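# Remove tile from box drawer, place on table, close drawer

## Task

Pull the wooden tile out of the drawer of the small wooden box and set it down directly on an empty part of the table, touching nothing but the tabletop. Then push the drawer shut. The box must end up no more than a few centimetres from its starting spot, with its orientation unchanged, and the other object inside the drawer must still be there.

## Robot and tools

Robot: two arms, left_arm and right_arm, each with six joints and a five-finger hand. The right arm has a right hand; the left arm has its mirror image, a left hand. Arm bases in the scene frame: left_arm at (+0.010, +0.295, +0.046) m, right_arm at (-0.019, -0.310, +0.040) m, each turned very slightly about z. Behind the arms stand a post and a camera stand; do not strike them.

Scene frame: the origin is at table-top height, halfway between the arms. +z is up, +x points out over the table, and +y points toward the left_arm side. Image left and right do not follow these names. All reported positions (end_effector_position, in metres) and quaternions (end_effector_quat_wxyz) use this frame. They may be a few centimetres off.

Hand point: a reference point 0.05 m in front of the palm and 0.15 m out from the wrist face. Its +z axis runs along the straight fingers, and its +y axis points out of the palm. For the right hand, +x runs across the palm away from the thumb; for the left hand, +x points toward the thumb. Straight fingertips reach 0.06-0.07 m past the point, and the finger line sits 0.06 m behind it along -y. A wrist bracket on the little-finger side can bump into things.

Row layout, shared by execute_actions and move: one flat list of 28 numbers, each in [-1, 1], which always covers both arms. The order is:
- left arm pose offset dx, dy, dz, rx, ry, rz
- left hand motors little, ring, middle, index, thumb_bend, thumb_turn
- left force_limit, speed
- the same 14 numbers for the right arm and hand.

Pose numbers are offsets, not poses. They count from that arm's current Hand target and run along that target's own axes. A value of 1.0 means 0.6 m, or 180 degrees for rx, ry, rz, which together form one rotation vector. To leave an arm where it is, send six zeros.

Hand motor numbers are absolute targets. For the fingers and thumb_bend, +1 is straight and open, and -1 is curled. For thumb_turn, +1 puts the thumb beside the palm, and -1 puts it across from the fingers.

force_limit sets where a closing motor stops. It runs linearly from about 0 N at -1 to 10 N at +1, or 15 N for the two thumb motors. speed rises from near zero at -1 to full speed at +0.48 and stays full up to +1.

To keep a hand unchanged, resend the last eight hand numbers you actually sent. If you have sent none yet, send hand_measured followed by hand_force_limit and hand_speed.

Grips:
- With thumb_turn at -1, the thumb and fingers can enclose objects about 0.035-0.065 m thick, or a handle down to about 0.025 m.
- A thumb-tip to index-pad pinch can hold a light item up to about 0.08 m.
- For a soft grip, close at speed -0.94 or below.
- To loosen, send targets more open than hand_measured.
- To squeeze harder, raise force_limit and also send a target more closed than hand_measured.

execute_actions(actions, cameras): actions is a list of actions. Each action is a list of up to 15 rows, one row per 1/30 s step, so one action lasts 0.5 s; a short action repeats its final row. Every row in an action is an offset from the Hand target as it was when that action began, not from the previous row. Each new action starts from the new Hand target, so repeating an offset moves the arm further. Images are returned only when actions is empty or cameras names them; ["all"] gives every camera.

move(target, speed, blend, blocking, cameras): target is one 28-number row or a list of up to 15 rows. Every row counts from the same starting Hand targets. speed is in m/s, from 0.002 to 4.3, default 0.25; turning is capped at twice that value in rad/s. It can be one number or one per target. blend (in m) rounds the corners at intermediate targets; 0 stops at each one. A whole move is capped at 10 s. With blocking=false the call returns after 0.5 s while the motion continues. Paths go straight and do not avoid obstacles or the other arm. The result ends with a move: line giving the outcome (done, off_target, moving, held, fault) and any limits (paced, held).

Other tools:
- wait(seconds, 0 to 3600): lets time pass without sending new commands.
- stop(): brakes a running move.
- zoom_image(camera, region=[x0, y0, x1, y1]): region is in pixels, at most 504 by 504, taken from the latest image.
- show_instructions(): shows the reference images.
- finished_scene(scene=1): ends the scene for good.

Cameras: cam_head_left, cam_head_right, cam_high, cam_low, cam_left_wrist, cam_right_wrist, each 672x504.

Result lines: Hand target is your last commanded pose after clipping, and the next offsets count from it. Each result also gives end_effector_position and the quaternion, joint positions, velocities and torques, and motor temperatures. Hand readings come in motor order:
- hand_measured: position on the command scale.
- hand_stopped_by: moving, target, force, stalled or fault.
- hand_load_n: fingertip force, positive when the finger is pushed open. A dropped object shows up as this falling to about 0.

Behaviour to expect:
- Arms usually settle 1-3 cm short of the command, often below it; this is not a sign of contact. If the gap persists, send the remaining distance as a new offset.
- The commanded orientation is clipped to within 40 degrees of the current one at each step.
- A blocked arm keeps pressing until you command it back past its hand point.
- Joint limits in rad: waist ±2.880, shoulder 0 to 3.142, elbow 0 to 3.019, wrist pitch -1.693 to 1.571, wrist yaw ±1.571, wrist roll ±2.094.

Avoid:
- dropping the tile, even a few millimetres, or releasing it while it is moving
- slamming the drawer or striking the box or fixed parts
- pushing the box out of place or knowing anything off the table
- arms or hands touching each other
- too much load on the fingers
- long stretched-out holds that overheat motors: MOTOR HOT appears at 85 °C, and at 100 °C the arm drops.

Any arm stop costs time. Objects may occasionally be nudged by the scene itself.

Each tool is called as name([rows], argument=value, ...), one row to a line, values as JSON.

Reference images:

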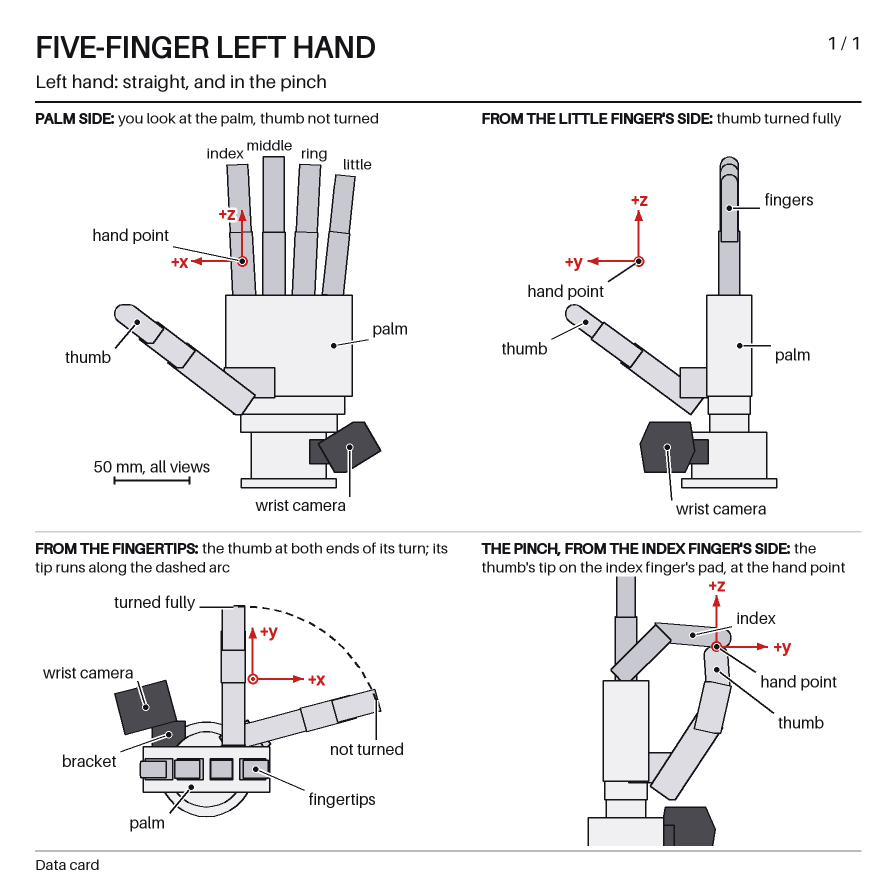

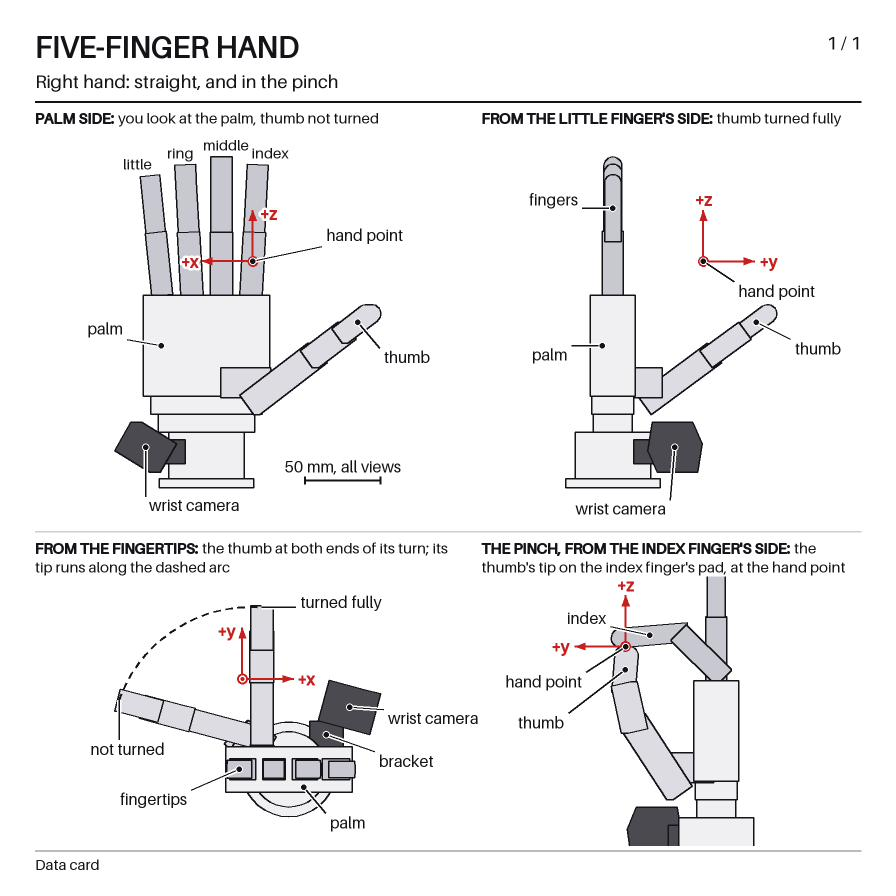

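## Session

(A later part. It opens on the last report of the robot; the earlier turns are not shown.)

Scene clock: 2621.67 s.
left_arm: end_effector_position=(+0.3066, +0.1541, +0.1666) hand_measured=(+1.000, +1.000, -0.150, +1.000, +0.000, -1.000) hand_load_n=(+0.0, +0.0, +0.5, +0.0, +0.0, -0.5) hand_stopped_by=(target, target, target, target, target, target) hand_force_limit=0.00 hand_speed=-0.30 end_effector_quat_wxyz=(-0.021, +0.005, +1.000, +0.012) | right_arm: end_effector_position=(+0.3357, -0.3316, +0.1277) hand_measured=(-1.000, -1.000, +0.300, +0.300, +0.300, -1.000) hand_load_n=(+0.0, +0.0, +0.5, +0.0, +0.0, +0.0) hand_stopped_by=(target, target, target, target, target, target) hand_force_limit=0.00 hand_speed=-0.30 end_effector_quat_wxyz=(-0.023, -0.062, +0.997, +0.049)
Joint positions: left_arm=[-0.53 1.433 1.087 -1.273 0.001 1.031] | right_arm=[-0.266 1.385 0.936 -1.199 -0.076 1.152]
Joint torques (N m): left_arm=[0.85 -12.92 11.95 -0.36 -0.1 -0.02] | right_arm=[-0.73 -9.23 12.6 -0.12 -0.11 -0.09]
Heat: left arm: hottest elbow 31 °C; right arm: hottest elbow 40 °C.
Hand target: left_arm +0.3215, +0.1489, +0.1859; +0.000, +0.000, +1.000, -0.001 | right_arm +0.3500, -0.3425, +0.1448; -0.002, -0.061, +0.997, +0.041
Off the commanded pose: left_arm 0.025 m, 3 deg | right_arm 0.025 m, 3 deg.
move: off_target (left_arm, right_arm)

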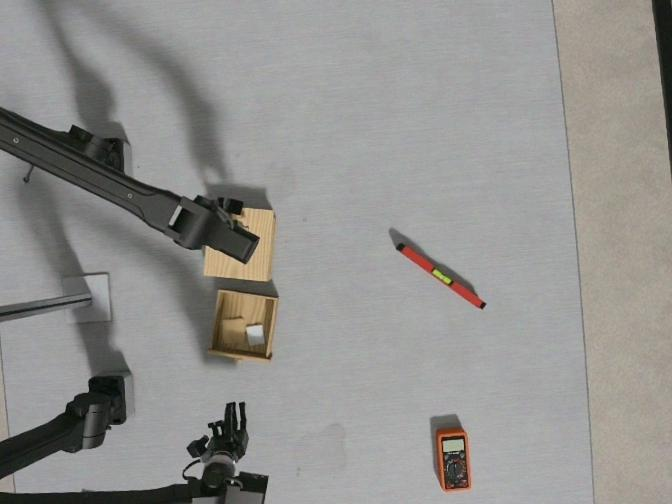

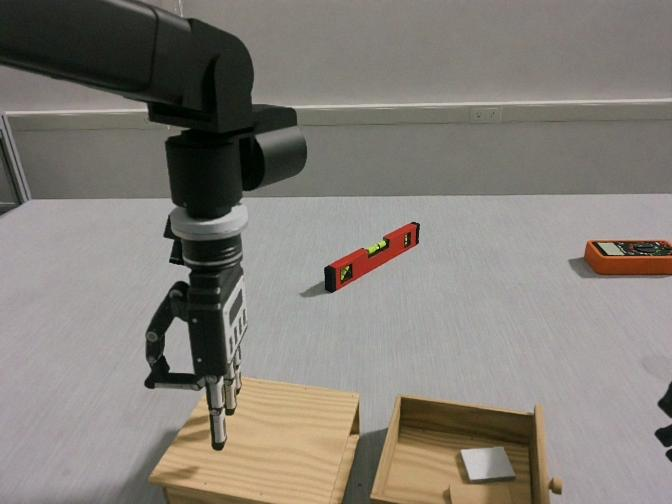

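move([
  [0.033,-0.217,-0.108,0.289,0,0, -1,-1,0.05,0.05,0.2,-1,0,-0.2, 0,0,0,0,0,0, -1,-1,0.3,0.3,0.3,-1,0.0,-0.3],
  [0.0825,-0.4767,0.0265,0.289,0,0, -1,-1,0.05,0.05,0.2,-1,0,-0.2, 0,0,0,0,0,0, -1,-1,0.3,0.3,0.3,-1,0.0,-0.3],
], speed=0.12, cameras=["cam_high","cam_low","cam_left_wrist","cam_head_left","cam_head_right"])

Scene clock: 2664.40 s.
left_arm: end_effector_position=(+0.2689, -0.1303, +0.1695) hand_measured=(-1.000, -1.000, +0.050, +0.050, +0.200, -1.000) hand_load_n=(+0.5, +0.0, +0.0, +0.0, +0.0, +0.0) hand_stopped_by=(target, target, target, target, target, target) hand_force_limit=0.00 hand_speed=-0.20 end_effector_quat_wxyz=(-0.002, +0.004, +0.901, -0.434) | right_arm: end_effector_position=(+0.3357, -0.3316, +0.1277) hand_measured=(-1.000, -1.000, +0.300, +0.300, +0.300, -1.000) hand_load_n=(+0.5, +0.0, +0.0, +0.5, +0.0, +0.0) hand_stopped_by=(target, target, target, target, target, target) hand_force_limit=0.00 hand_speed=-0.30 end_effector_quat_wxyz=(-0.023, -0.062, +0.997, +0.049)
Joint positions: left_arm=[-0.798 1.423 0.965 -0.375 0.569 0.535] | right_arm=[-0.266 1.385 0.936 -1.199 -0.076 1.152]
Joint torques (N m): left_arm=[-0.03 -11.52 9.57 1.88 0.22 -0.12] | right_arm=[-0.79 -9.23 12.46 -0.17 -0.12 -0.09]
Heat: left arm: hottest elbow 34 °C; right arm: hottest elbow 41 °C.
Hand target: left_arm +0.2717, -0.1370, +0.1702; +0.000, +0.000, +0.899, -0.439 | right_arm +0.3501, -0.3425, +0.1448; -0.002, -0.061, +0.997, +0.041
Off the commanded pose: left_arm 0.007 m, 1 deg | right_arm 0.025 m, 3 deg.
move: done
Images, in order (width x height): cam_head_left 672x504, cam_head_right 672x504, cam_high 672x504, cam_low 672x504, cam_left_wrist 672x504.

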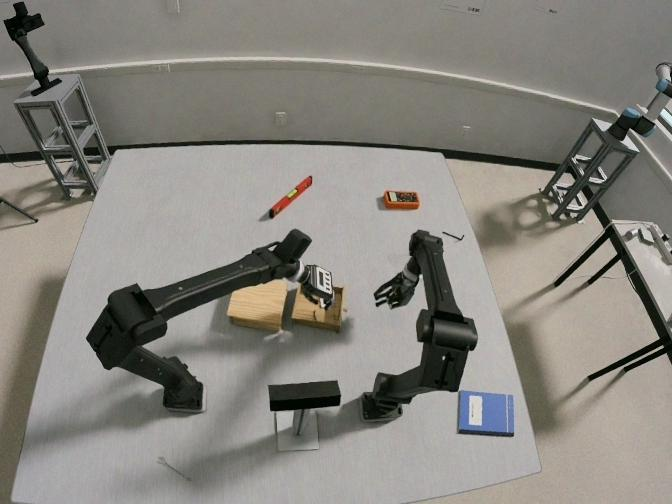

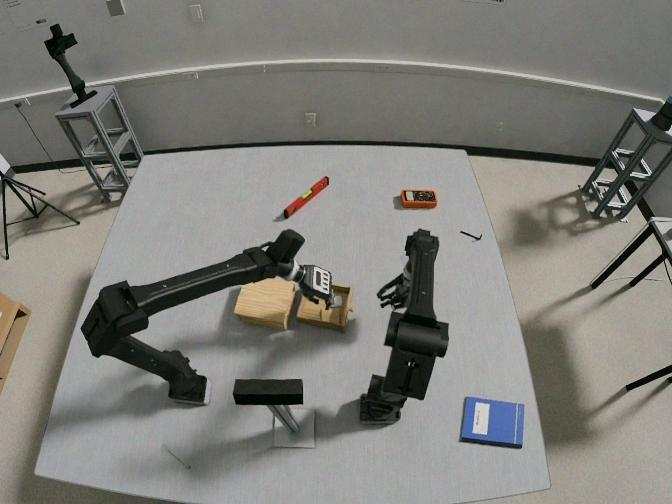

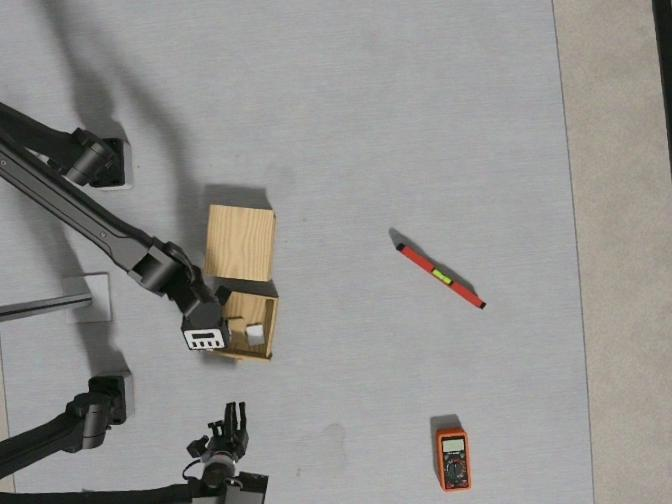

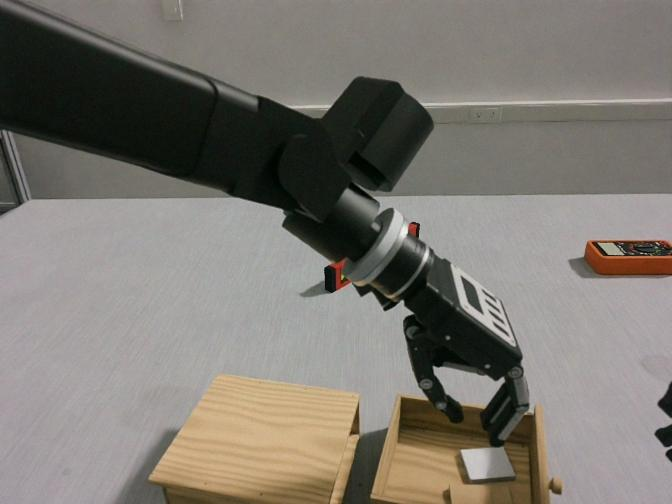

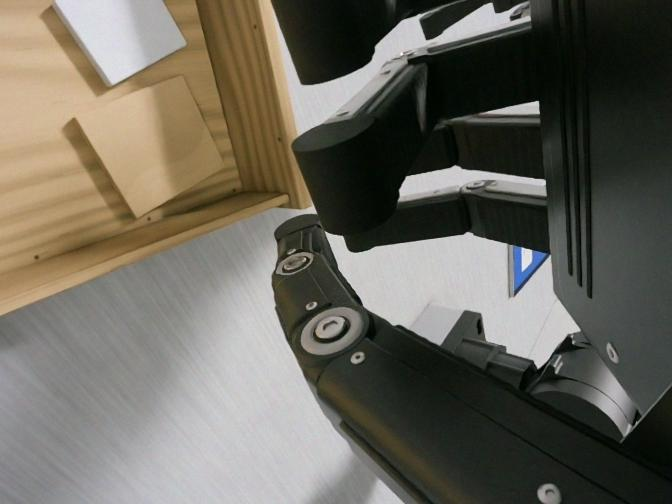

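move(target=[-0.027,0.0,0,0,0,0, -1,-1,0.05,0.05,0.2,-1,0,-0.2, 0,0,0,0,0,0, -1,-1,0.3,0.3,0.3,-1,0.0,-0.3], speed=0.1, cameras=["cam_high","cam_low","cam_left_wrist"])

Scene clock: 2681.80 s.
left_arm: end_effector_position=(+0.2731, -0.1269, +0.1589) hand_measured=(-1.000, -1.000, +0.050, +0.050, +0.200, -1.000) hand_load_n=(+0.0, +0.0, +0.0, +0.0, +0.0, +0.0) hand_stopped_by=(target, target, target, target, target, target) hand_force_limit=0.00 hand_speed=-0.20 end_effector_quat_wxyz=(-0.011, -0.005, +0.903, -0.429) | right_arm: end_effector_position=(+0.3357, -0.3316, +0.1277) hand_measured=(-1.000, -1.000, +0.300, +0.300, +0.300, -1.000) hand_load_n=(+0.0, +0.0, +0.0, +0.0, -0.5, +0.0) hand_stopped_by=(target, target, target, target, target, target) hand_force_limit=0.00 hand_speed=-0.30 end_effector_quat_wxyz=(-0.023, -0.062, +0.997, +0.049)
Joint positions: left_arm=[-0.783 1.448 0.965 -0.375 0.582 0.535] | right_arm=[-0.266 1.385 0.936 -1.199 -0.076 1.152]
Joint torques (N m): left_arm=[0.79 -11.4 11.96 1.28 0.4 0.07] | right_arm=[-0.73 -9.23 12.48 -0.18 -0.12 -0.09]
Heat: left arm: hottest elbow 35 °C; right arm: hottest elbow 42 °C.
Hand target: left_arm +0.2879, -0.1370, +0.1701; +0.000, +0.000, +0.899, -0.439 | right_arm +0.3501, -0.3425, +0.1448; -0.002, -0.061, +0.997, +0.041
Off the commanded pose: left_arm 0.021 m, 2 deg | right_arm 0.025 m, 3 deg.
move: off_target (left_arm)

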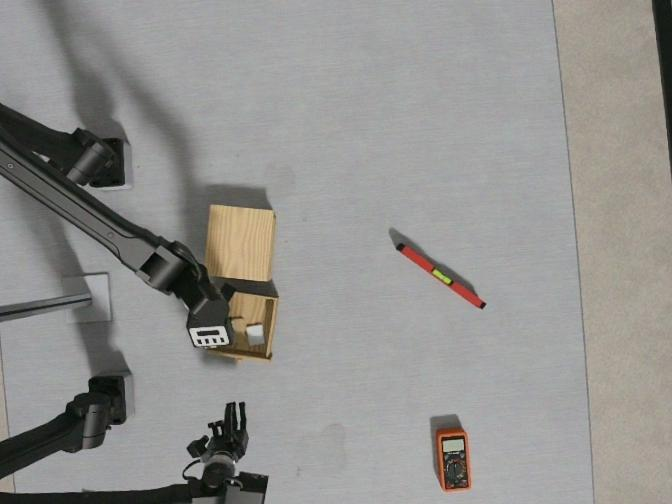

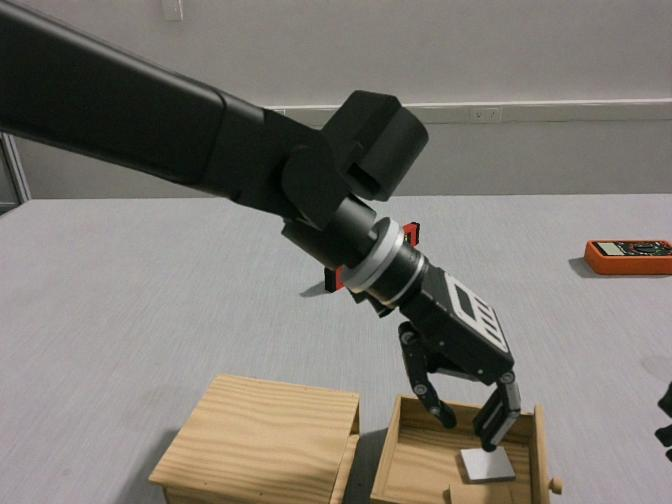

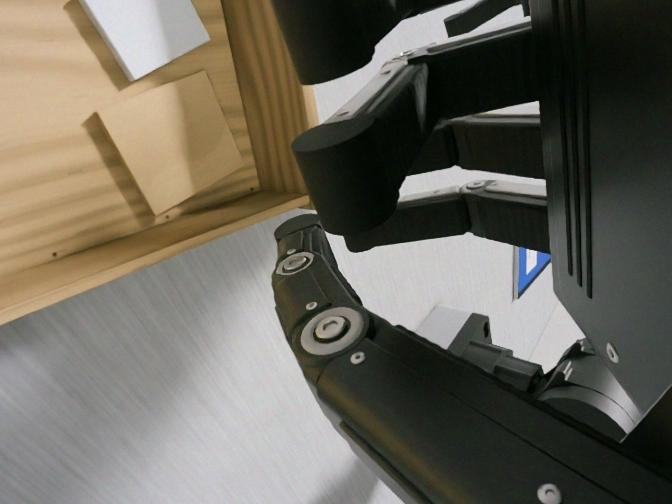

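move(target=[-0.028,-0.015,-0.01,0,0,0, -1,-1,0.05,0.05,0.2,-1,0,-0.2, 0,0,0,0,0,0, -1,-1,0.3,0.3,0.3,-1,0.0,-0.3], speed=0.1, cameras=["cam_high","cam_low","cam_left_wrist"])

Scene clock: 2692.97 s.
left_arm: end_effector_position=(+0.2900, -0.1280, +0.1696) hand_measured=(-1.000, -1.000, +0.050, +0.050, +0.200, -1.000) hand_load_n=(+0.0, +0.0, +0.5, +0.0, +0.0, +0.0) hand_stopped_by=(target, target, target, target, target, target) hand_force_limit=0.00 hand_speed=-0.20 end_effector_quat_wxyz=(-0.009, -0.007, +0.901, -0.433) | right_arm: end_effector_position=(+0.3357, -0.3316, +0.1277) hand_measured=(-1.000, -1.000, +0.300, +0.300, +0.300, -1.000) hand_load_n=(+0.0, +0.0, +0.0, +0.0, +0.0, +0.0) hand_stopped_by=(target, target, target, target, target, target) hand_force_limit=0.00 hand_speed=-0.30 end_effector_quat_wxyz=(-0.023, -0.062, +0.997, +0.049)
Joint positions: left_arm=[-0.756 1.462 1.009 -0.405 0.599 0.55] | right_arm=[-0.266 1.385 0.936 -1.199 -0.076 1.152]
Joint torques (N m): left_arm=[0.56 -11.75 12.89 0.69 0.43 0.06] | right_arm=[-0.73 -9.17 12.46 -0.17 -0.12 -0.09]
Motor temperatures (°C): left_arm=[27 28 36 27 29 29] | right_arm=[32 31 42 24 26 29]
Heat: left arm: hottest elbow 36 °C; right arm: hottest elbow 42 °C.
Hand target: left_arm +0.3046, -0.1379, +0.1810; +0.000, +0.001, +0.898, -0.439 | right_arm +0.3501, -0.3425, +0.1448; -0.002, -0.061, +0.997, +0.041
Off the commanded pose: left_arm 0.021 m, 2 deg | right_arm 0.025 m, 3 deg.
move: off_target (left_arm)

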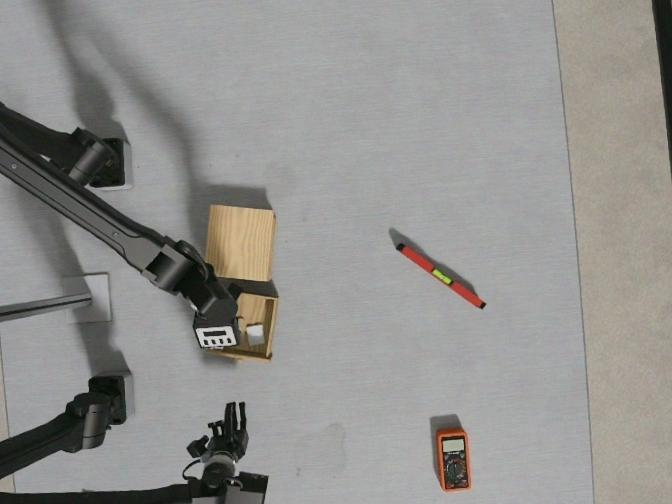

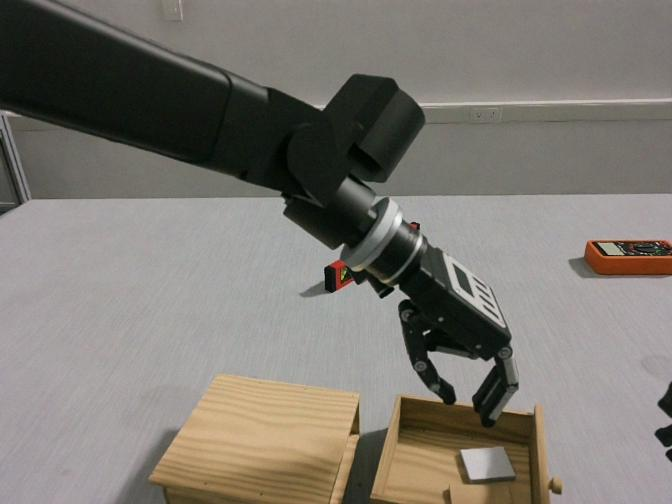

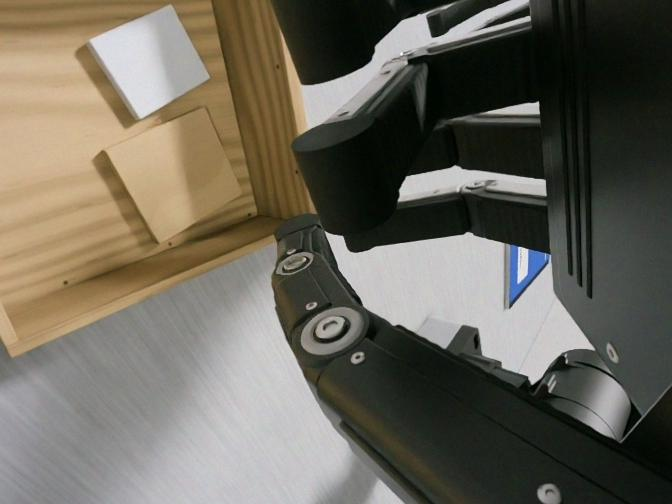

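move(target=[0.0,-0.015,0.11,0,0,0, -1,-1,0.05,0.05,0.2,-1,0,-0.2, 0,0,0,0,0,0, -1,-1,0.3,0.3,0.3,-1,0.0,-0.3], speed=0.08, cameras=["cam_high","cam_low","cam_left_wrist"])

Scene clock: 2716.90 s.
left_arm: end_effector_position=(+0.2915, -0.1731, +0.1314) hand_measured=(-1.000, -1.000, +0.050, +0.050, +0.200, -1.000) hand_load_n=(+0.0, +0.0, +0.0, +0.0, +0.0, +0.0) hand_stopped_by=(target, target, target, target, target, target) hand_force_limit=0.00 hand_speed=-0.20 end_effector_quat_wxyz=(-0.012, -0.003, +0.907, -0.421) | right_arm: end_effector_position=(+0.3357, -0.3316, +0.1277) hand_measured=(-1.000, -1.000, +0.300, +0.300, +0.300, -1.000) hand_load_n=(+0.0, +0.0, +0.0, +0.0, +0.0, +0.0) hand_stopped_by=(target, target, target, target, target, target) hand_force_limit=0.00 hand_speed=-0.30 end_effector_quat_wxyz=(-0.023, -0.062, +0.997, +0.049)
Joint positions: left_arm=[-0.826 1.603 1.066 -0.32 0.548 0.508] | right_arm=[-0.266 1.385 0.936 -1.199 -0.076 1.152]
Joint torques (N m): left_arm=[-0.21 -13.86 12.72 1.84 0.21 -0.14] | right_arm=[-0.73 -9.23 12.46 -0.17 -0.12 -0.1]
Heat: left arm: hottest elbow 37 °C; right arm: hottest elbow 43 °C.
Hand target: left_arm +0.3047, -0.1954, +0.1475; +0.000, +0.000, +0.899, -0.439 | right_arm +0.3501, -0.3425, +0.1448; -0.002, -0.061, +0.997, +0.041
Off the commanded pose: left_arm 0.031 m, 3 deg | right_arm 0.025 m, 3 deg.
move: off_target (left_arm)

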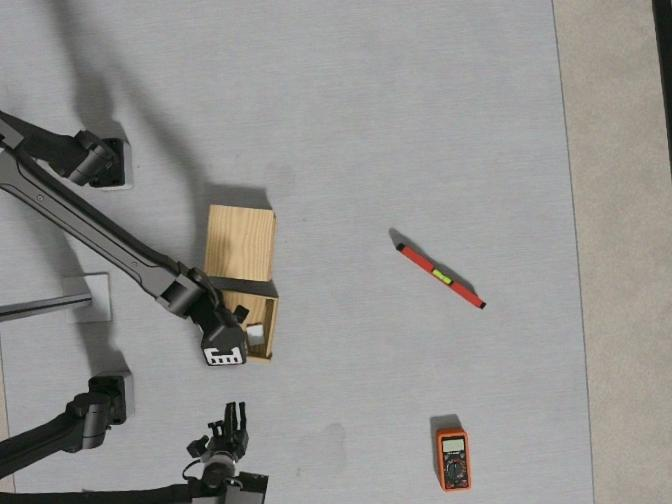

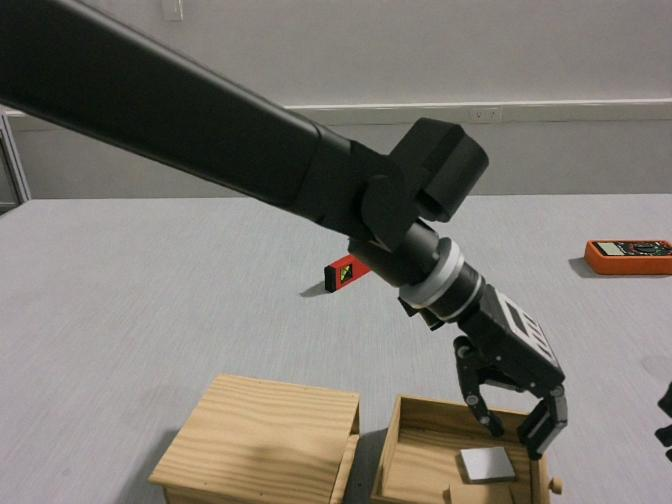

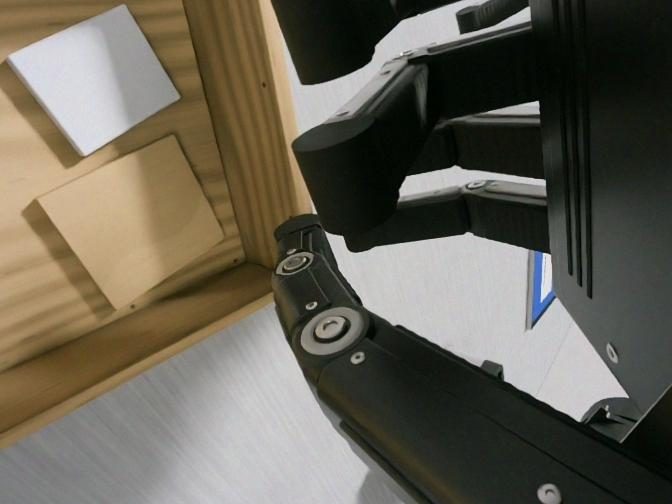

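move(target=[0.0,0.0893,-0.0263,0,0,0, -1,-1,0.05,0.05,0.2,-1,0,-0.2, 0,0,0,0,0,0, -1,-1,0.3,0.3,0.3,-1,0.0,-0.3], speed=0.08, cameras=["cam_high","cam_low","cam_left_wrist"])

Scene clock: 2731.07 s.
left_arm: end_effector_position=(+0.2996, -0.1506, +0.1111) hand_measured=(-1.000, -1.000, +0.050, +0.050, +0.200, -1.000) hand_load_n=(+0.0, +0.0, +0.0, +0.0, +0.0, +0.0) hand_stopped_by=(target, target, target, target, target, target) hand_force_limit=0.00 hand_speed=-0.20 end_effector_quat_wxyz=(-0.011, -0.007, +0.902, -0.431) | right_arm: end_effector_position=(+0.3357, -0.3316, +0.1277) hand_measured=(-1.000, -1.000, +0.300, +0.300, +0.300, -1.000) hand_load_n=(+0.0, +0.0, +0.0, +0.0, +0.0, +0.0) hand_stopped_by=(target, target, target, target, target, target) hand_force_limit=0.00 hand_speed=-0.30 end_effector_quat_wxyz=(-0.023, -0.062, +0.997, +0.049)
Joint positions: left_arm=[-0.776 1.603 0.995 -0.247 0.586 0.533] | right_arm=[-0.266 1.385 0.936 -1.199 -0.076 1.152]
Joint torques (N m): left_arm=[0.79 -15.74 7.69 1.95 0.43 0.12] | right_arm=[-0.73 -9.17 12.45 -0.18 -0.11 -0.09]
Heat: left arm: hottest elbow 39 °C; right arm: hottest elbow 43 °C.
Hand target: left_arm +0.3048, -0.1501, +0.1150; +0.000, +0.000, +0.898, -0.439 | right_arm +0.3501, -0.3425, +0.1448; -0.002, -0.061, +0.997, +0.041
Off the commanded pose: left_arm 0.006 m, 2 deg | right_arm 0.025 m, 3 deg.
move: done

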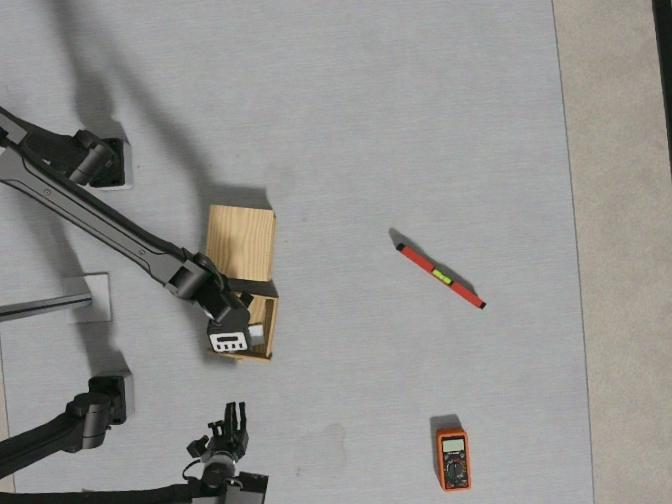

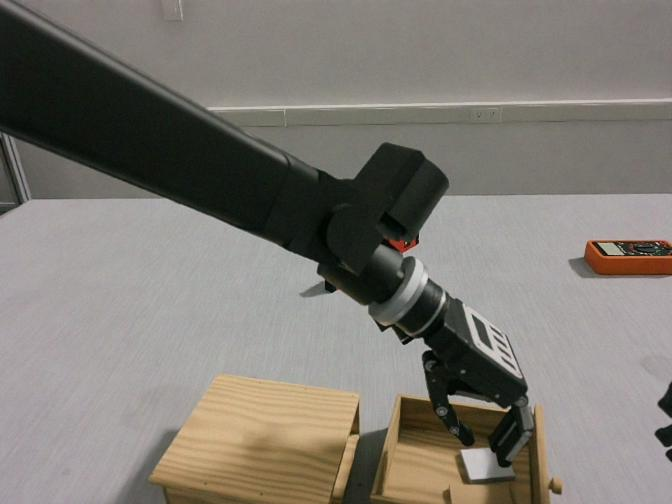

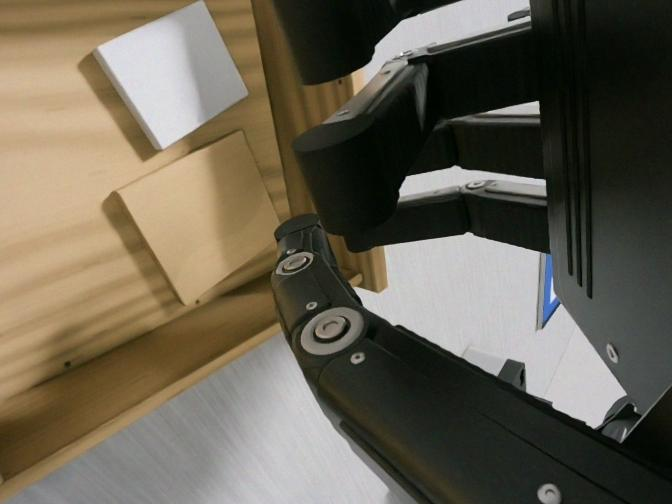

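zoom_image(camera="cam_low", region=[400, 380, 580, 504])

zoom_image(camera="cam_high", region=[190, 280, 290, 370])

Scaled by 2.800 from the camera's image (finer frame: 960x720).

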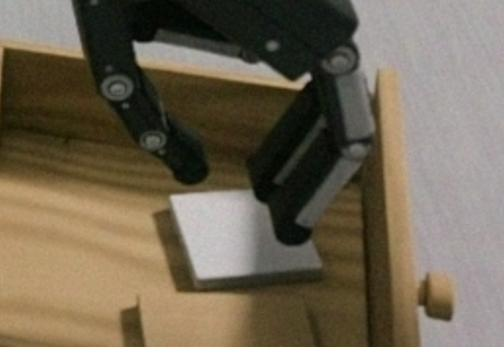

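Scaled by 5.040 from the camera's image (finer frame: 960x720).

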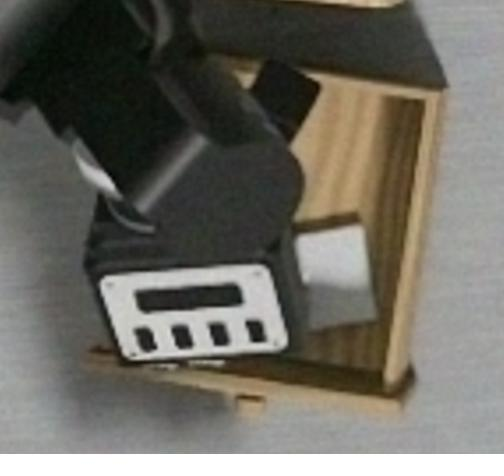

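move(target=[0.0117,0.078,0.0356,0,0,0, -1,-1,0.05,0.05,0.2,-1,0,-0.2, 0,0,0,0,0,0, -1,-1,0.3,0.3,0.3,-1,0.0,-0.3], speed=0.06, cameras=["cam_high","cam_low","cam_left_wrist"])

zoom_image(camera="cam_low", region=[400, 380, 580, 504])

Scene clock: 2756.50 s.
left_arm: end_effector_position=(+0.2929, -0.1413, +0.0730) hand_measured=(-1.000, -1.000, +0.050, +0.050, +0.200, -1.000) hand_load_n=(+0.5, +0.5, +0.0, +0.0, +0.0, +0.0) hand_stopped_by=(target, target, target, target, target, target) hand_force_limit=0.00 hand_speed=-0.20 end_effector_quat_wxyz=(-0.004, -0.002, +0.899, -0.439) | right_arm: end_effector_position=(+0.3357, -0.3316, +0.1277) hand_measured=(-1.000, -1.000, +0.300, +0.300, +0.300, -1.000) hand_load_n=(+0.0, +0.0, +0.0, +0.0, +0.0, +0.0) hand_stopped_by=(target, target, target, target, target, target) hand_force_limit=0.00 hand_speed=-0.30 end_effector_quat_wxyz=(-0.023, -0.062, +0.997, +0.049)
Joint positions: left_arm=[-0.772 1.639 0.906 -0.101 0.592 0.541] | right_arm=[-0.266 1.385 0.936 -1.199 -0.076 1.152]
Joint torques (N m): left_arm=[0.91 -13.04 6.99 1.83 0.42 0.12] | right_arm=[-0.73 -9.23 12.46 -0.17 -0.12 -0.1]
Heat: left arm: hottest elbow 36 °C; right arm: hottest elbow 43 °C.
Hand target: left_arm +0.2978, -0.1382, +0.0650; +0.000, +0.001, +0.899, -0.439 | right_arm +0.3501, -0.3425, +0.1448; -0.002, -0.061, +0.997, +0.041
Off the commanded pose: left_arm 0.010 m, 1 deg | right_arm 0.025 m, 3 deg.
move: done

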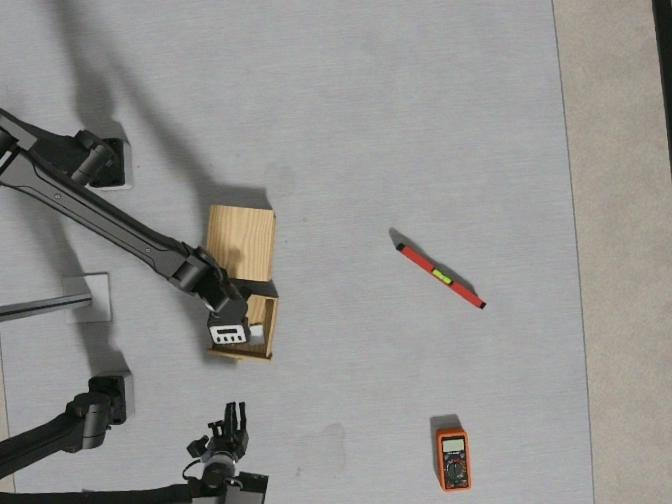

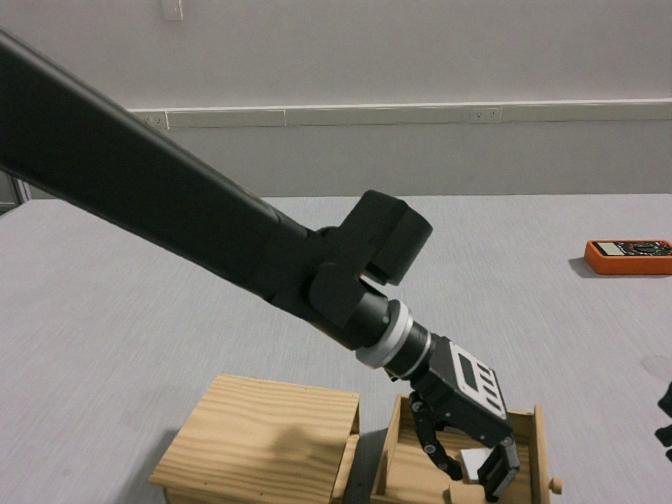

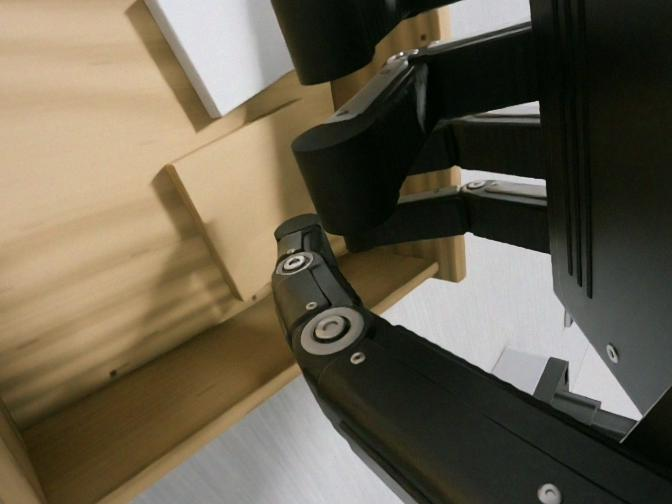

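Scaled by 2.800 from the camera's image (finer frame: 960x720).

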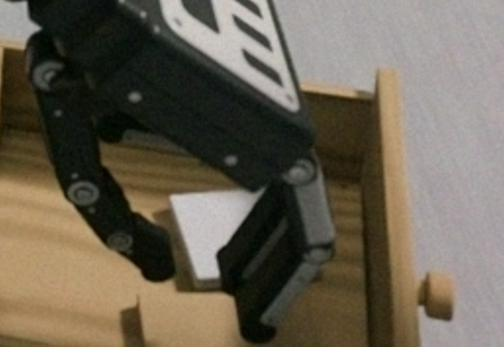

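move(target=[0.0,0.0328,0.0257,0,0,0, -1,-1,0.05,0.05,0.2,-1,0,-0.2, 0,0,0,0,0,0, -1,-1,0.3,0.3,0.3,-1,0.0,-0.3], speed=0.04, cameras=["cam_low","cam_left_wrist"])

zoom_image(camera="cam_low", region=[400, 380, 580, 504])

Scene clock: 2769.37 s.
left_arm: end_effector_position=(+0.2939, -0.1424, +0.0494) hand_measured=(-1.000, -1.000, +0.050, +0.050, +0.200, -1.000) hand_load_n=(+0.0, +0.0, +0.0, +0.0, +0.0, +0.5) hand_stopped_by=(target, target, target, target, target, target) hand_force_limit=0.00 hand_speed=-0.20 end_effector_quat_wxyz=(-0.003, -0.001, +0.898, -0.440) | right_arm: end_effector_position=(+0.3357, -0.3316, +0.1277) hand_measured=(-1.000, -1.000, +0.300, +0.300, +0.300, -1.000) hand_load_n=(+0.0, +0.0, +0.0, +0.0, +0.0, +0.0) hand_stopped_by=(target, target, target, target, target, target) hand_force_limit=0.00 hand_speed=-0.30 end_effector_quat_wxyz=(-0.023, -0.062, +0.997, +0.049)
Joint positions: left_arm=[-0.772 1.689 0.888 -0.029 0.592 0.541] | right_arm=[-0.266 1.385 0.936 -1.199 -0.076 1.152]
Joint torques (N m): left_arm=[1.03 -13.22 6.43 1.77 0.41 0.13] | right_arm=[-0.79 -9.23 12.45 -0.17 -0.11 -0.09]
Heat: left arm: hottest elbow 35 °C; right arm: hottest elbow 43 °C.
Hand target: left_arm +0.2977, -0.1383, +0.0400; +0.000, +0.001, +0.898, -0.439 | right_arm +0.3501, -0.3425, +0.1448; -0.002, -0.061, +0.997, +0.041
Off the commanded pose: left_arm 0.011 m, 0 deg | right_arm 0.025 m, 3 deg.
move: off_target (left_arm)

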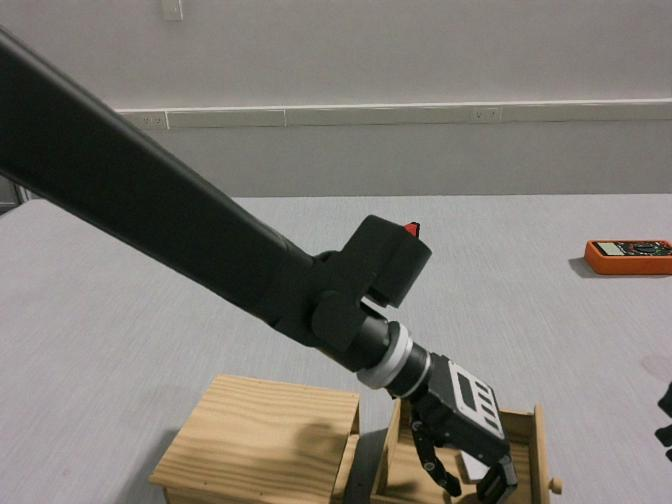

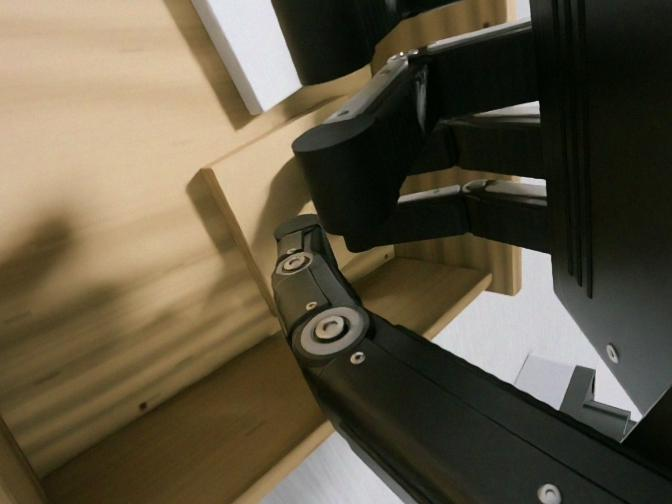

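Scaled by 2.800 from the camera's image (finer frame: 960x720).

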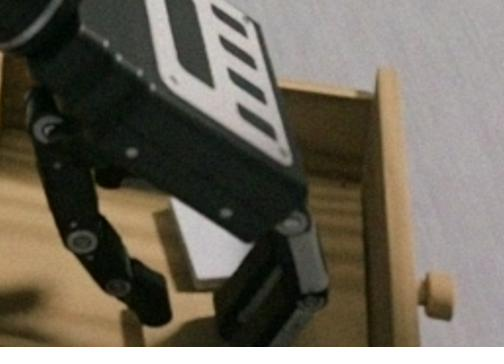

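move([
  [0.0,0.0197,0.0154,0,0,0, -1,-1,0.05,0.05,0.2,-1,0,-0.2, 0,0,0,0,0,0, -1,-1,0.3,0.3,0.3,-1,0.0,-0.3],
  [0.0,0.0638,-0.0411,0,0,0, -1,-1,0.05,0.05,0.2,-1,0,-0.2, 0,0,0,0,0,0, -1,-1,0.3,0.3,0.3,-1,0.0,-0.3],
], speed=0.04, cameras=["cam_low","cam_left_wrist","cam_high"])

zoom_image(camera="cam_low", region=[360, 380, 580, 504])

Scene clock: 2788.10 s.
left_arm: end_effector_position=(+0.3037, -0.1126, +0.0440) hand_measured=(-1.000, -1.000, +0.050, +0.050, +0.200, -1.000) hand_load_n=(+0.0, +0.5, +0.0, +0.0, +0.0, +0.0) hand_stopped_by=(target, target, target, target, target, target) hand_force_limit=0.00 hand_speed=-0.20 end_effector_quat_wxyz=(+0.007, +0.007, +0.889, -0.458) | right_arm: end_effector_position=(+0.3357, -0.3316, +0.1277) hand_measured=(-1.000, -1.000, +0.300, +0.300, +0.300, -1.000) hand_load_n=(+0.0, +0.0, +0.0, +0.0, +0.0, +0.0) hand_stopped_by=(target, target, target, target, target, target) hand_force_limit=0.00 hand_speed=-0.30 end_effector_quat_wxyz=(-0.023, -0.062, +0.997, +0.049)
Joint positions: left_arm=[-0.702 1.669 0.821 0.029 0.652 0.598] | right_arm=[-0.266 1.385 0.936 -1.199 -0.076 1.152]
Joint torques (N m): left_arm=[0.97 -12.86 4.51 0.65 -0.09 0.17] | right_arm=[-0.73 -9.17 12.45 -0.18 -0.12 -0.1]
Heat: left arm: hottest elbow 34 °C; right arm: hottest elbow 43 °C.
Hand target: left_arm +0.2978, -0.0952, +0.0248; +0.000, +0.000, +0.899, -0.439 | right_arm +0.3501, -0.3425, +0.1448; -0.002, -0.061, +0.997, +0.041
Off the commanded pose: left_arm 0.026 m, 3 deg | right_arm 0.025 m, 3 deg.
move: off_target (left_arm)
Images, in order (width x height): cam_high 672x504, cam_low 672x504, cam_left_wrist 672x504.

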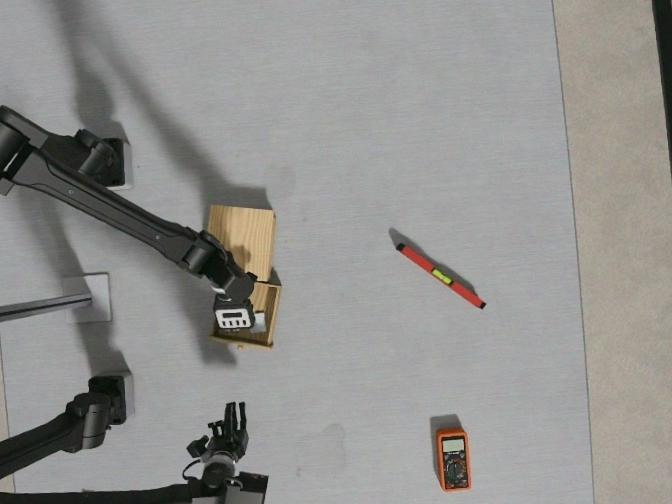

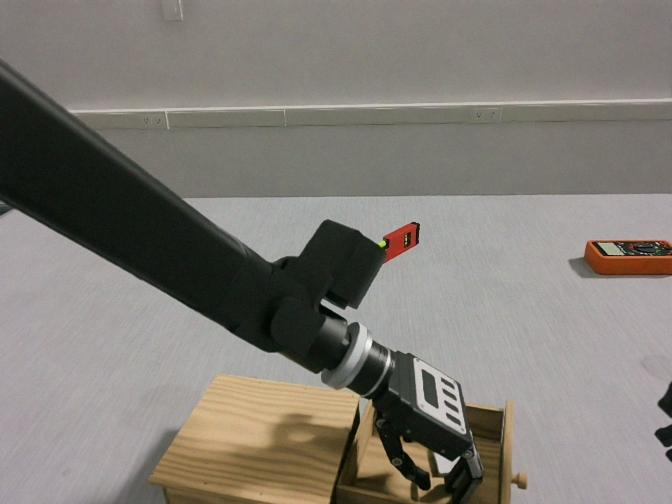

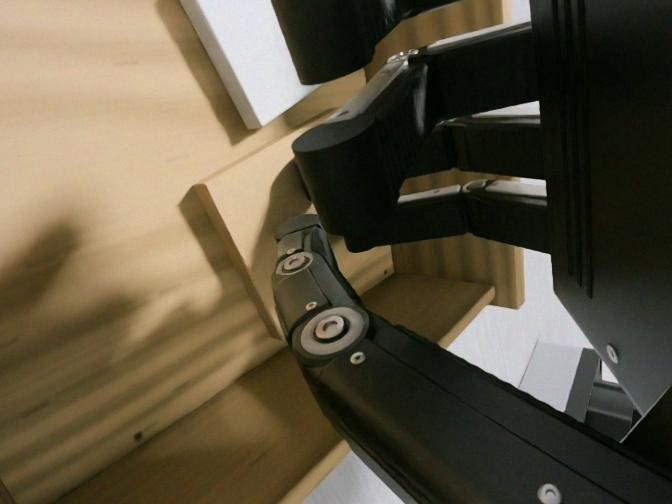

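Scaled by 2.291 from the camera's image (finer frame: 960x720).

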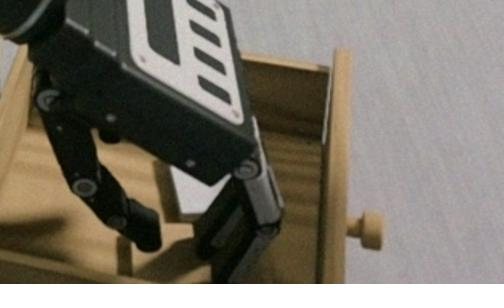

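move([
  [0.0,0.040,-0.052,0,0,0, -1,-1,0.05,0.05,0.2,-1,0,-0.2, 0,0,0,0,0,0, -1,-1,0.3,0.3,0.3,-1,0.0,-0.3],
], speed=0.04, cameras=["cam_low","cam_left_wrist","cam_high"])

zoom_image(camera="cam_low", region=[340, 380, 560, 504])

Scene clock: 2799.07 s.
left_arm: end_effector_position=(+0.3087, -0.0737, +0.0430) hand_measured=(-1.000, -1.000, +0.050, +0.050, +0.200, -1.000) hand_load_n=(+0.0, +0.0, +1.0, +0.0, +0.0, +0.0) hand_stopped_by=(target, target, target, target, target, target) hand_force_limit=0.00 hand_speed=-0.20 end_effector_quat_wxyz=(+0.014, +0.010, +0.888, -0.459) | right_arm: end_effector_position=(+0.3357, -0.3316, +0.1277) hand_measured=(-1.000, -1.000, +0.300, +0.300, +0.300, -1.000) hand_load_n=(+0.0, +0.0, +0.0, +0.0, -0.5, +0.0) hand_stopped_by=(target, target, target, target, target, target) hand_force_limit=0.00 hand_speed=-0.30 end_effector_quat_wxyz=(-0.023, -0.062, +0.997, +0.049)
Joint positions: left_arm=[-0.626 1.623 0.761 0.008 0.698 0.677] | right_arm=[-0.266 1.385 0.936 -1.199 -0.076 1.152]
Joint torques (N m): left_arm=[1.03 -12.22 4.31 0.05 0.03 0.16] | right_arm=[-0.73 -9.17 12.46 -0.17 -0.12 -0.1]
Heat: left arm: hottest elbow 33 °C; right arm: hottest elbow 43 °C.
Hand target: left_arm +0.2979, -0.0560, +0.0252; +0.000, +0.001, +0.898, -0.439 | right_arm +0.3501, -0.3425, +0.1448; -0.002, -0.061, +0.997, +0.041
Off the commanded pose: left_arm 0.028 m, 3 deg | right_arm 0.025 m, 3 deg.
move: off_target (left_arm)
Images, in order (width x height): cam_high 672x504, cam_low 672x504, cam_left_wrist 672x504.

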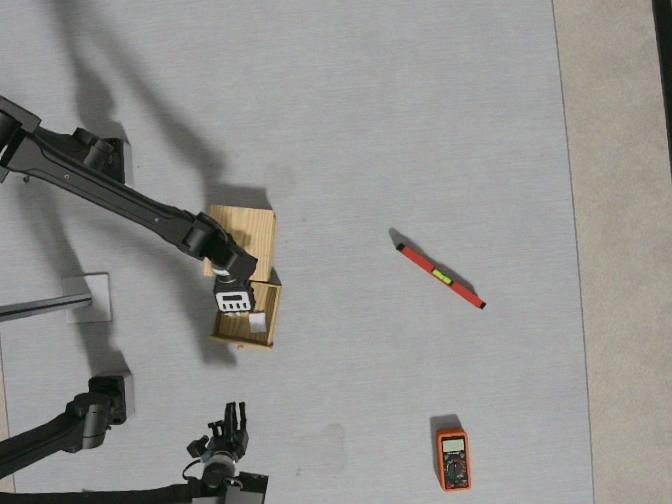

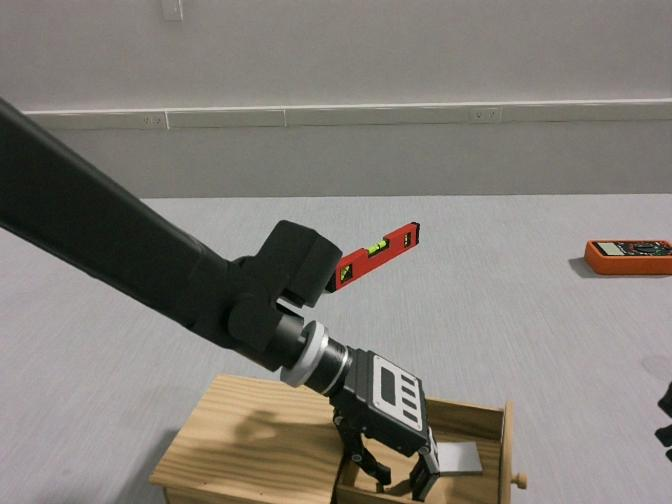

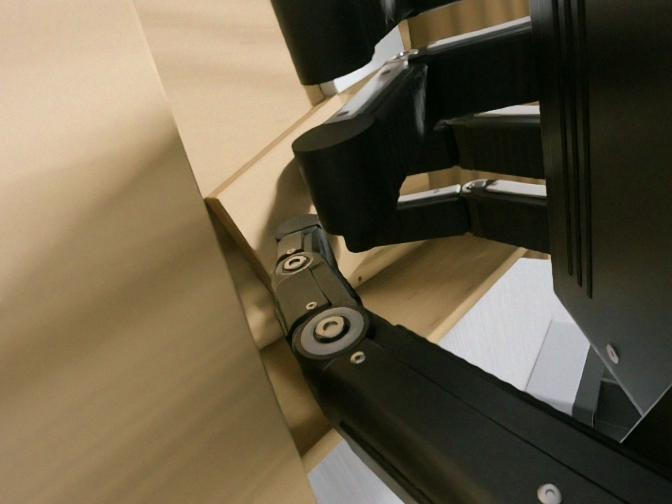

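Scaled by 2.291 from the camera's image (finer frame: 960x720).

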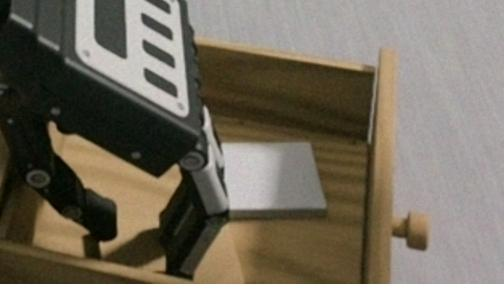

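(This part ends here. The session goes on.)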